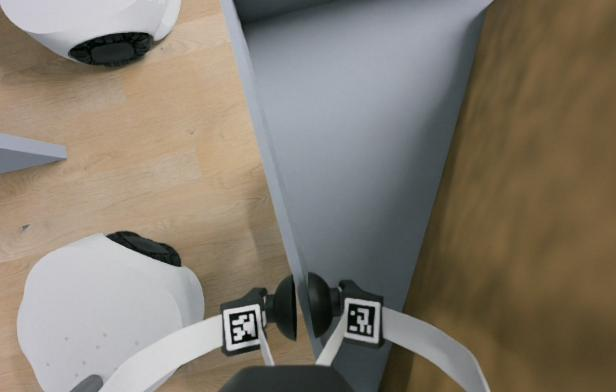

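Scene clock: 463.00 s.
earlier move: r1 done
r1.base_odometry: x=-1.188 y=+2.220 heading=-3.101
r1.turned_by_wheels: +0.000
r1.turned_by_imu: -0.001
r1.base_tilt: forward=-1.6 right=+1.3
r1.lidar_m: 0.48 0.56 0.52 0.53 0.71 3.58 0.76 0.85 1.72 2.29 2.82 0.49
r1.base_status: done
r1.joint_positions: lift_m=+0.972 arm_m=+0.352 wrist_yaw_rad=+0.000 wrist_pitch_rad=+1.568 wrist_roll_rad=-0.929 gripper_m=-0.037
r1.joint_status: not commanded
r1.measured_speeds: all 0
r1.motor_effort: lift_m=+15(15) arm_m=-4(4) wheel_0=-4(12) wheel_1=-4(7) wheel_2=+0(9)
r1.servo_current: wrist_yaw_rad=46(78) wrist_pitch_rad=39(59) wrist_roll_rad=52(72) gripper_m=65(85)
r1.contact_limits: lift_m 0.3; translate_m 0.6
r1.hand_pose: x=+0.5238 y=-0.0874 z=+0.8622 quat_wxyz=(+0.633, -0.317, +0.631, +0.316) (m; r1's base frame)
r1.wrist_depth_mm: - 1078 287 290 290 230 - / - - 287 290 290 220 - / 1060 1078 1098 290 290 200 148 / 1060 1078 1098 289 290 192 - / 1078 904 1078 290 289 180 - / 866 866 866 202 181 167 - / 866 153 179 224 227 138 -
r2.base_odometry: x=-2.240 y=-2.387 heading=-0.922
r2.turned_by_wheels: +0.000
r2.turned_by_imu: +0.001
r2.base_tilt: forward=-0.6 right=+0.1
r2.lidar_m: 0.40 0.59 0.60 0.80 4.58 2.18 1.61 1.56 1.64 1.28 1.19 0.40
r2.base_status: not commanded
r2.joint_positions: lift_m=+0.850 arm_m=+0.000 wrist_yaw_rad=-0.016 wrist_pitch_rad=+0.002 wrist_roll_rad=+0.000 gripper_m=-0.033
r2.joint_status: not commanded
r2.measured_speeds: all 0
r2.motor_effort: lift_m=+21(21) arm_m=-4(4) wheel_0=-24(24) wheel_1=-7(7) wheel_2=+7(8)
r2.servo_current: wrist_yaw_rad=98(104) wrist_pitch_rad=39(46) wrist_roll_rad=46(65) gripper_m=124(130)
r2.contact_limits: translate_m 0.6
r2.hand_pose: x=+0.4579 y=-0.0919 z=+1.0275 quat_wxyz=(+1.000, +0.000, +0.001, -0.008) (m; r2's base frame)
r2.wrist_depth_mm: - - 214 160 273 315 368 / 488 549 216 161 278 317 366 / - - 218 163 279 317 370 / - - 217 163 281 319 370 / - - 220 165 282 322 377 / - - 211 166 176 322 375 / - - 213 - 293 312 384
wait: 5.00 of 5.5 s (r1 has come to rest)
pictures: r1_head_left_camera, r1_head_right_camera, r1_wrist_camera
Images, in order (width x height): r1_head_left_camera 420x672, r1_head_right_camera 420x672, r1_wrist_camera 616x392.

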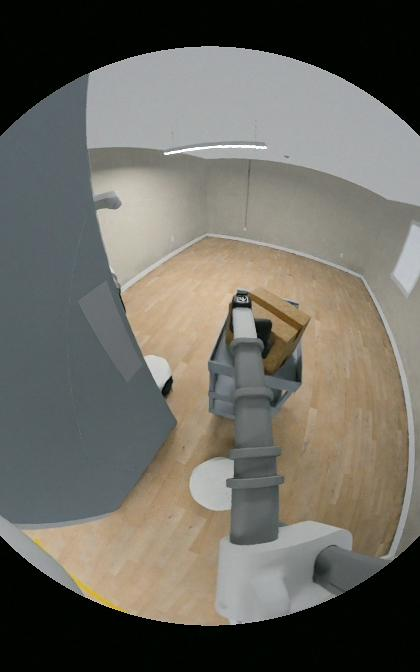

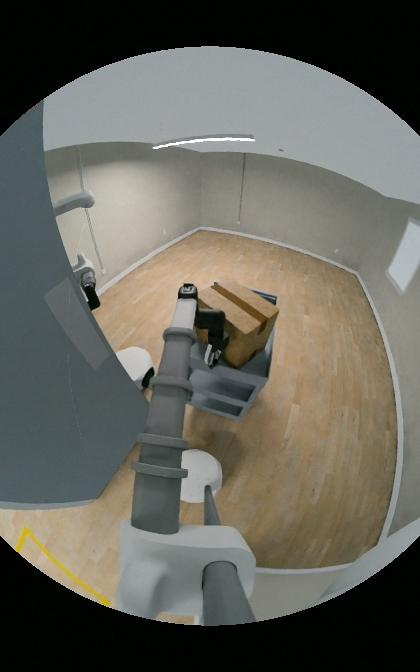

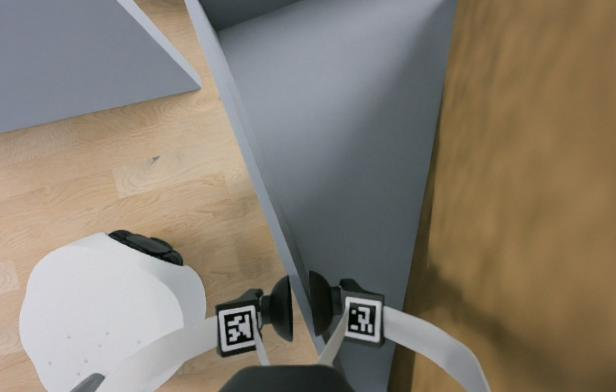

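Call:
move(blocking=false, r1={"base":{"translate_m":-0.783,"strafe_m":0.331},"pace":"slow","contact_limits":{"translate_m":0.6}})

Call:
wait(seconds=4.5, cameras=["r1_head_right_camera"])

Call:
wait(seconds=5.5, cameras=["r1_wrist_camera","r1_head_left_camera","r1_head_right_camera"])

Scene clock: 478.57 s.
move: r1 moving
r1.base_odometry: x=-1.175 y=+2.215 heading=-3.102
r1.turned_by_wheels: -0.001
r1.turned_by_imu: -0.001
r1.base_tilt: forward=-1.6 right=+1.3
r1.lidar_m: 0.49 0.57 0.51 0.53 0.69 3.59 0.77 0.80 1.71 2.29 2.81 0.50
r1.base_status: translate_m moving; strafe_m moving
r1.joint_positions: lift_m=+0.972 arm_m=+0.352 wrist_yaw_rad=+0.000 wrist_pitch_rad=+1.567 wrist_roll_rad=-0.929 gripper_m=-0.037
r1.joint_status: not commanded
r1.measured_speeds: translate_m=-0.049 strafe_m=+0.021 rotate_rad=-0.002 lift_m=+0.000 arm_m=+0.000 wrist_yaw_rad=+0.000 wrist_pitch_rad=-0.001 wrist_roll_rad=+0.000
r1.motor_effort: lift_m=+15(15) arm_m=-4(4) wheel_0=-11(11) wheel_1=-6(7) wheel_2=+7(7)
r1.servo_current: wrist_yaw_rad=26(59) wrist_pitch_rad=46(46) wrist_roll_rad=46(59) gripper_m=72(85)
r1.contact_limits: lift_m 0.3; translate_m 0.6
r1.hand_pose: x=+0.5241 y=-0.0874 z=+0.8622 quat_wxyz=(+0.634, -0.317, +0.631, +0.316) (m; r1's base frame)
r1.wrist_depth_mm: - 1078 290 290 291 252 - / - - 991 290 290 229 165 / 1060 1060 1060 290 290 216 - / 1078 1060 1078 290 290 201 - / 1042 904 1078 291 289 186 - / 866 866 931 200 180 171 138 / 854 842 177 142 241 144 -
r2: as last shown
r2.turned_by_imu: +0.000
r2.lidar_m: 0.40 0.57 0.61 0.81 4.56 2.18 1.60 1.53 1.66 1.29 1.17 0.40
r2.motor_effort: lift_m=+21(21) arm_m=-4(4) wheel_0=-24(24) wheel_1=-7(7) wheel_2=+7(7)
r2.servo_current: wrist_yaw_rad=78(98) wrist_pitch_rad=46(46) wrist_roll_rad=33(65) gripper_m=124(124)
r2.contact_limits: translate_m 0.6
r2.wrist_depth_mm: - - 215 160 272 314 368 / 484 544 216 161 278 317 368 / - - 217 162 279 317 368 / - - 217 163 281 322 373 / - - 219 165 282 322 375 / - - 210 166 177 324 377 / - - 213 - 291 312 384
pictures: none

Scene clock: 483.07 s.
earlier move: r1 moving
r1.base_odometry: x=-0.763 y=+2.060 heading=-3.102
r1.turned_by_wheels: +0.000
r1.turned_by_imu: -0.002
r1.base_tilt: forward=-1.6 right=+1.3
r1.lidar_m: 0.50 0.57 0.53 0.55 3.09 3.14 3.19 0.45 0.60 2.30 2.89 0.50
r1.base_status: translate_m moving; strafe_m moving
r1.joint_positions: lift_m=+0.972 arm_m=+0.352 wrist_yaw_rad=+0.000 wrist_pitch_rad=+1.568 wrist_roll_rad=-0.929 gripper_m=-0.037
r1.joint_status: not commanded
r1.measured_speeds: translate_m=-0.092 strafe_m=+0.038 rotate_rad=-0.005 lift_m=+0.000 arm_m=+0.000 wrist_yaw_rad=+0.000 wrist_pitch_rad=+0.000 wrist_roll_rad=+0.000
r1.motor_effort: lift_m=+15(15) arm_m=-3(4) wheel_0=-10(12) wheel_1=-4(8) wheel_2=+2(7)
r1.servo_current: wrist_yaw_rad=52(72) wrist_pitch_rad=39(52) wrist_roll_rad=52(65) gripper_m=78(85)
r1.contact_limits: lift_m 0.3; translate_m 0.6
r1.hand_pose: x=+0.5238 y=-0.0874 z=+0.8622 quat_wxyz=(+0.633, -0.317, +0.631, +0.316) (m; r1's base frame)
r1.wrist_depth_mm: - - 290 289 290 264 177 / - 1098 1060 289 289 247 172 / 1078 1060 1060 290 289 226 164 / 1078 1078 1078 290 289 211 - / 1060 904 1060 290 291 184 - / 866 866 866 203 181 170 136 / 878 854 179 220 225 140 -
r2.base_odometry: x=-2.240 y=-2.387 heading=-0.922
r2.turned_by_wheels: +0.000
r2.turned_by_imu: +0.001
r2.base_tilt: forward=-0.6 right=+0.1
r2.lidar_m: 0.40 0.57 3.37 4.65 4.57 2.20 1.63 1.56 1.64 1.29 1.17 0.40
r2.base_status: not commanded
r2.joint_positions: lift_m=+0.850 arm_m=+0.000 wrist_yaw_rad=-0.016 wrist_pitch_rad=+0.002 wrist_roll_rad=+0.000 gripper_m=-0.033
r2.joint_status: not commanded
r2.measured_speeds: all 0
r2.motor_effort: lift_m=+21(21) arm_m=-4(5) wheel_0=-24(24) wheel_1=-7(7) wheel_2=+7(7)
r2.servo_current: wrist_yaw_rad=91(104) wrist_pitch_rad=46(52) wrist_roll_rad=59(65) gripper_m=124(130)
r2.contact_limits: translate_m 0.6
r2.hand_pose: x=+0.4579 y=-0.0919 z=+1.0275 quat_wxyz=(+1.000, +0.000, +0.001, -0.008) (m; r2's base frame)
r2.wrist_depth_mm: - - 215 160 274 317 368 / - - 217 161 279 319 366 / - - 217 162 278 317 370 / - 484 217 163 281 320 373 / 480 484 220 165 282 320 377 / 488 488 210 166 176 324 377 / 488 488 213 - 293 312 382
wait: 4.50 s; no rest
pictures: r1_head_right_camera
Images, in order (width x height): r1_head_right_camera 420x672.

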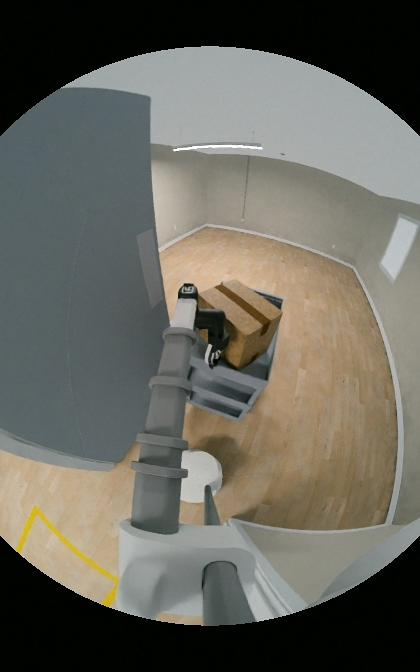

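Scene clock: 487.77 s.
earlier move: r1 done
r1.base_odometry: x=-0.392 y=+1.920 heading=-3.102
r1.turned_by_wheels: +0.000
r1.turned_by_imu: -0.001
r1.base_tilt: forward=-1.6 right=+1.3
r1.lidar_m: 0.49 0.60 0.57 2.48 3.01 2.73 2.79 2.50 0.39 0.37 2.88 0.49
r1.base_status: done
r1.joint_positions: lift_m=+0.972 arm_m=+0.352 wrist_yaw_rad=+0.000 wrist_pitch_rad=+1.569 wrist_roll_rad=-0.929 gripper_m=-0.037
r1.joint_status: not commanded
r1.measured_speeds: all 0
r1.motor_effort: lift_m=+15(15) arm_m=-3(4) wheel_0=-6(12) wheel_1=-4(8) wheel_2=+0(7)
r1.servo_current: wrist_yaw_rad=39(72) wrist_pitch_rad=33(52) wrist_roll_rad=33(65) gripper_m=78(85)
r1.contact_limits: lift_m 0.3; translate_m 0.6
r1.hand_pose: x=+0.5233 y=-0.0874 z=+0.8622 quat_wxyz=(+0.633, -0.317, +0.632, +0.316) (m; r1's base frame)
r1.wrist_depth_mm: 699 - - 287 287 287 201 / 1078 1098 1078 287 287 267 183 / 1098 1078 1078 289 289 245 172 / 1078 1078 1078 289 287 217 - / 1078 878 1060 289 289 186 - / 878 866 878 200 181 170 136 / 878 152 177 220 229 136 -
r2.base_odometry: x=-2.240 y=-2.387 heading=-0.922
r2.turned_by_wheels: +0.000
r2.turned_by_imu: +0.001
r2.base_tilt: forward=-0.6 right=+0.1
r2.lidar_m: 0.40 0.93 3.35 4.63 4.57 2.18 1.61 1.55 1.62 1.28 1.17 0.39
r2.base_status: not commanded
r2.joint_positions: lift_m=+0.850 arm_m=+0.000 wrist_yaw_rad=-0.016 wrist_pitch_rad=+0.002 wrist_roll_rad=+0.000 gripper_m=-0.033
r2.joint_status: not commanded
r2.measured_speeds: all 0
r2.motor_effort: lift_m=+21(21) arm_m=-4(5) wheel_0=-24(24) wheel_1=-7(7) wheel_2=+7(8)
r2.servo_current: wrist_yaw_rad=91(104) wrist_pitch_rad=39(52) wrist_roll_rad=46(65) gripper_m=124(130)
r2.contact_limits: translate_m 0.6
r2.hand_pose: x=+0.4579 y=-0.0919 z=+1.0275 quat_wxyz=(+1.000, +0.000, +0.001, -0.008) (m; r2's base frame)
r2.wrist_depth_mm: - - 216 160 273 317 370 / - - 216 161 279 319 368 / - - 217 162 279 319 370 / - - 218 163 281 320 370 / - - 219 165 282 322 377 / - - 211 166 177 324 377 / - - 214 - 293 312 382
wait: 4.70 of 5.5 s (r1 has come to rest)
pictures: r1_head_left_camera, r1_head_right_camera, r1_wrist_camera
Images, in order (width x height): r1_head_left_camera 420x672, r1_head_right_camera 420x672, r1_wrist_camera 616x392.

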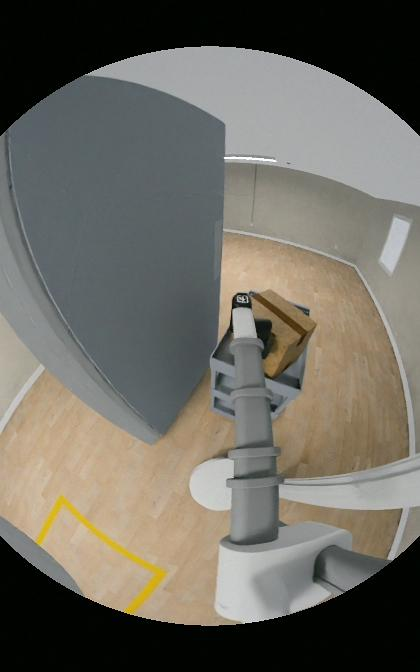

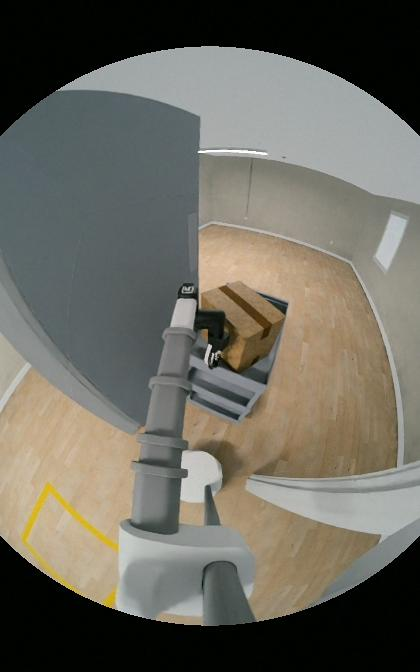

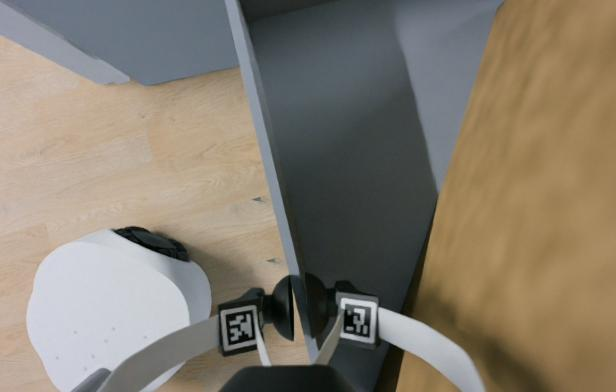

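Call:
move(blocking=false, r1={"base":{"translate_m":-0.783,"strafe_m":0.331},"pace":"slow","contact_limits":{"translate_m":0.6}})

Call:
wait(seconds=4.5, cameras=["r1_head_right_camera"])

Call:
wait(seconds=5.5, cameras=["r1_wrist_camera","r1_head_left_camera","r1_head_right_camera"])

Scene clock: 495.83 s.
move: r1 moving
r1.base_odometry: x=-0.380 y=+1.916 heading=-3.103
r1.turned_by_wheels: -0.001
r1.turned_by_imu: -0.001
r1.base_tilt: forward=-1.5 right=+1.3
r1.lidar_m: 0.52 0.61 0.54 2.47 2.99 2.72 2.77 2.48 0.40 0.37 2.87 0.49
r1.base_status: translate_m moving; strafe_m moving
r1.joint_positions: lift_m=+0.972 arm_m=+0.352 wrist_yaw_rad=+0.000 wrist_pitch_rad=+1.568 wrist_roll_rad=-0.929 gripper_m=-0.037
r1.joint_status: not commanded
r1.measured_speeds: translate_m=-0.048 strafe_m=+0.020 rotate_rad=-0.001 lift_m=+0.000 arm_m=+0.000 wrist_yaw_rad=+0.000 wrist_pitch_rad=-0.018 wrist_roll_rad=+0.000
r1.motor_effort: lift_m=+15(15) arm_m=-4(4) wheel_0=-9(11) wheel_1=-6(6) wheel_2=+6(6)
r1.servo_current: wrist_yaw_rad=52(72) wrist_pitch_rad=52(52) wrist_roll_rad=59(59) gripper_m=78(78)
r1.contact_limits: lift_m 0.3; translate_m 0.6
r1.hand_pose: x=+0.5238 y=-0.0874 z=+0.8622 quat_wxyz=(+0.633, -0.317, +0.631, +0.316) (m; r1's base frame)
r1.wrist_depth_mm: 715 - - 289 291 291 - / 1060 1078 1078 289 290 277 189 / 1078 1060 1078 290 291 253 176 / 1078 1060 1078 289 291 222 167 / 1060 878 1078 291 289 202 155 / 866 854 891 202 180 181 145 / 866 866 178 220 227 141 -
r2: as last shown
r2.turned_by_imu: +0.000
r2.lidar_m: 0.40 0.98 3.34 4.64 4.58 2.19 1.61 1.54 1.65 1.26 1.16 0.39
r2.motor_effort: lift_m=+21(21) arm_m=-4(4) wheel_0=-24(24) wheel_1=-7(7) wheel_2=+7(8)
r2.servo_current: wrist_yaw_rad=78(98) wrist_pitch_rad=39(39) wrist_roll_rad=46(59) gripper_m=117(124)
r2.contact_limits: translate_m 0.6
r2.wrist_depth_mm: - - 214 160 273 317 368 / - - 216 161 278 319 366 / - - 218 162 281 319 370 / - - 218 163 282 322 373 / - - 219 165 283 320 375 / - - 210 166 177 324 377 / - 508 213 - 291 314 384
pictures: none

Scene clock: 500.33 s.
earlier move: r1 moving
r1.base_odometry: x=+0.033 y=+1.760 heading=-3.102
r1.turned_by_wheels: +0.000
r1.turned_by_imu: -0.002
r1.base_tilt: forward=-1.6 right=+1.3
r1.lidar_m: 0.49 0.77 1.26 2.46 2.51 2.30 2.31 2.47 2.29 0.83 0.61 0.49
r1.base_status: translate_m moving; strafe_m moving
r1.joint_positions: lift_m=+0.972 arm_m=+0.352 wrist_yaw_rad=+0.000 wrist_pitch_rad=+1.568 wrist_roll_rad=-0.929 gripper_m=-0.037
r1.joint_status: not commanded
r1.measured_speeds: translate_m=-0.092 strafe_m=+0.040 rotate_rad=-0.002 lift_m=+0.000 arm_m=+0.000 wrist_yaw_rad=+0.000 wrist_pitch_rad=+0.000 wrist_roll_rad=+0.000
r1.motor_effort: lift_m=+15(15) arm_m=-4(4) wheel_0=-6(14) wheel_1=-4(7) wheel_2=+1(6)
r1.servo_current: wrist_yaw_rad=52(72) wrist_pitch_rad=46(52) wrist_roll_rad=39(72) gripper_m=78(85)
r1.contact_limits: lift_m 0.3; translate_m 0.6
r1.hand_pose: x=+0.5237 y=-0.0874 z=+0.8622 quat_wxyz=(+0.633, -0.317, +0.631, +0.316) (m; r1's base frame)
r1.wrist_depth_mm: 1060 1060 1098 287 291 289 237 / 1042 1078 1078 290 289 289 202 / 1098 1098 1078 291 290 264 185 / 1078 1098 1060 290 290 236 172 / 1098 878 1078 290 290 209 157 / 866 854 878 201 182 181 146 / 878 866 178 219 225 147 -
r2.base_odometry: x=-2.240 y=-2.387 heading=-0.922
r2.turned_by_wheels: +0.000
r2.turned_by_imu: +0.001
r2.base_tilt: forward=-0.6 right=+0.2
r2.lidar_m: 0.39 3.17 3.31 4.65 4.57 2.22 1.62 1.55 1.64 1.29 1.18 0.41
r2.base_status: not commanded
r2.joint_positions: lift_m=+0.850 arm_m=+0.000 wrist_yaw_rad=-0.016 wrist_pitch_rad=+0.002 wrist_roll_rad=+0.000 gripper_m=-0.033
r2.joint_status: not commanded
r2.measured_speeds: all 0
r2.motor_effort: lift_m=+21(21) arm_m=-4(4) wheel_0=-24(24) wheel_1=-7(7) wheel_2=+7(8)
r2.servo_current: wrist_yaw_rad=85(104) wrist_pitch_rad=39(52) wrist_roll_rad=39(59) gripper_m=124(130)
r2.contact_limits: translate_m 0.6
r2.hand_pose: x=+0.4579 y=-0.0919 z=+1.0275 quat_wxyz=(+1.000, +0.000, +0.001, -0.008) (m; r2's base frame)
r2.wrist_depth_mm: - - 216 160 273 315 368 / - - 216 161 279 317 368 / - - 217 163 281 317 370 / - - 217 163 281 320 373 / - - 220 165 282 324 377 / - - 211 166 177 322 377 / - - 213 - 291 312 384
wait: 4.50 s; no rest
pictures: r1_head_right_camera
Images, in order (width x height): r1_head_right_camera 420x672.

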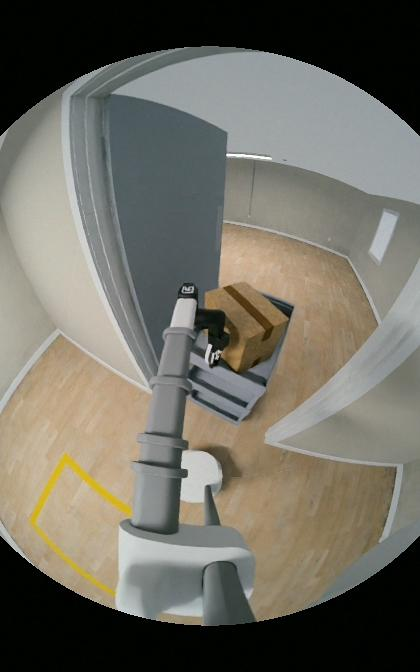

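Scene clock: 505.03 s.
earlier move: r1 done
r1.base_odometry: x=+0.403 y=+1.620 heading=-3.102
r1.turned_by_wheels: +0.000
r1.turned_by_imu: -0.002
r1.base_tilt: forward=-1.6 right=+1.3
r1.lidar_m: 0.47 1.08 2.22 2.48 2.11 1.90 1.94 2.40 2.27 1.52 0.98 0.46
r1.base_status: done
r1.joint_positions: lift_m=+0.972 arm_m=+0.352 wrist_yaw_rad=+0.000 wrist_pitch_rad=+1.569 wrist_roll_rad=-0.929 gripper_m=-0.037
r1.joint_status: not commanded
r1.measured_speeds: all 0
r1.motor_effort: lift_m=+15(15) arm_m=-3(4) wheel_0=-7(14) wheel_1=-4(7) wheel_2=+1(6)
r1.servo_current: wrist_yaw_rad=52(78) wrist_pitch_rad=39(52) wrist_roll_rad=39(72) gripper_m=78(85)
r1.contact_limits: lift_m 0.3; translate_m 0.6
r1.hand_pose: x=+0.5233 y=-0.0874 z=+0.8622 quat_wxyz=(+0.633, -0.317, +0.632, +0.317) (m; r1's base frame)
r1.wrist_depth_mm: 1078 1078 1060 287 286 287 262 / 1078 1060 1098 287 287 287 229 / 1078 1078 1098 289 289 287 198 / 1078 1060 1078 289 290 242 178 / 1078 878 1078 289 287 208 162 / 878 866 854 200 231 180 147 / 878 878 183 220 213 148 -
r2.base_odometry: x=-2.240 y=-2.387 heading=-0.922
r2.turned_by_wheels: +0.000
r2.turned_by_imu: +0.001
r2.base_tilt: forward=-0.6 right=+0.1
r2.lidar_m: 0.38 3.20 3.34 4.62 4.58 2.18 1.63 1.54 1.65 1.29 1.13 0.41
r2.base_status: not commanded
r2.joint_positions: lift_m=+0.850 arm_m=+0.000 wrist_yaw_rad=-0.016 wrist_pitch_rad=+0.002 wrist_roll_rad=+0.000 gripper_m=-0.033
r2.joint_status: not commanded
r2.measured_speeds: all 0
r2.motor_effort: lift_m=+21(21) arm_m=-4(4) wheel_0=-24(24) wheel_1=-7(7) wheel_2=+7(8)
r2.servo_current: wrist_yaw_rad=85(104) wrist_pitch_rad=46(52) wrist_roll_rad=39(65) gripper_m=124(130)
r2.contact_limits: translate_m 0.6
r2.hand_pose: x=+0.4579 y=-0.0919 z=+1.0275 quat_wxyz=(+1.000, +0.000, +0.001, -0.008) (m; r2's base frame)
r2.wrist_depth_mm: - - 216 160 273 314 366 / - - 216 161 279 319 368 / - - 217 162 279 320 370 / - - 218 163 281 319 375 / - - 220 165 283 322 375 / - - 210 166 176 325 375 / - - 214 - 291 314 382
wait: 4.70 of 5.5 s (r1 has come to rest)
pictures: r1_head_left_camera, r1_head_right_camera, r1_wrist_camera
Images, in order (width x height): r1_head_left_camera 420x672, r1_head_right_camera 420x672, r1_wrist_camera 616x392.

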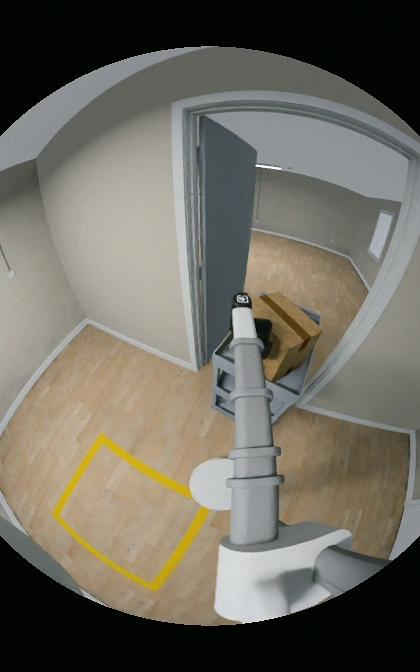

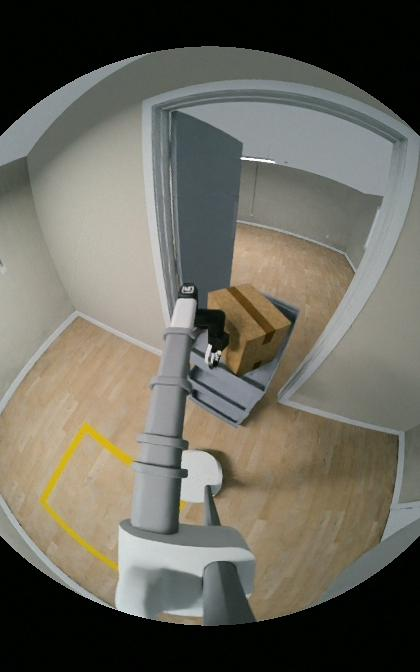

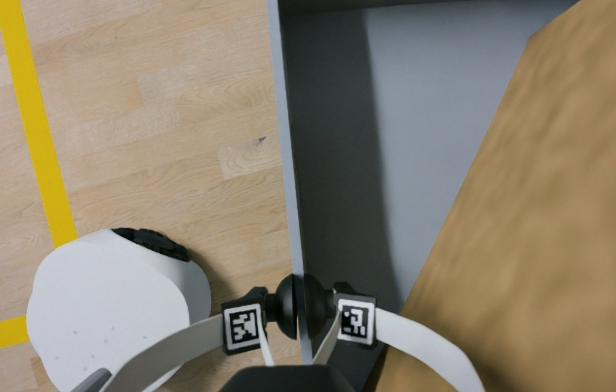

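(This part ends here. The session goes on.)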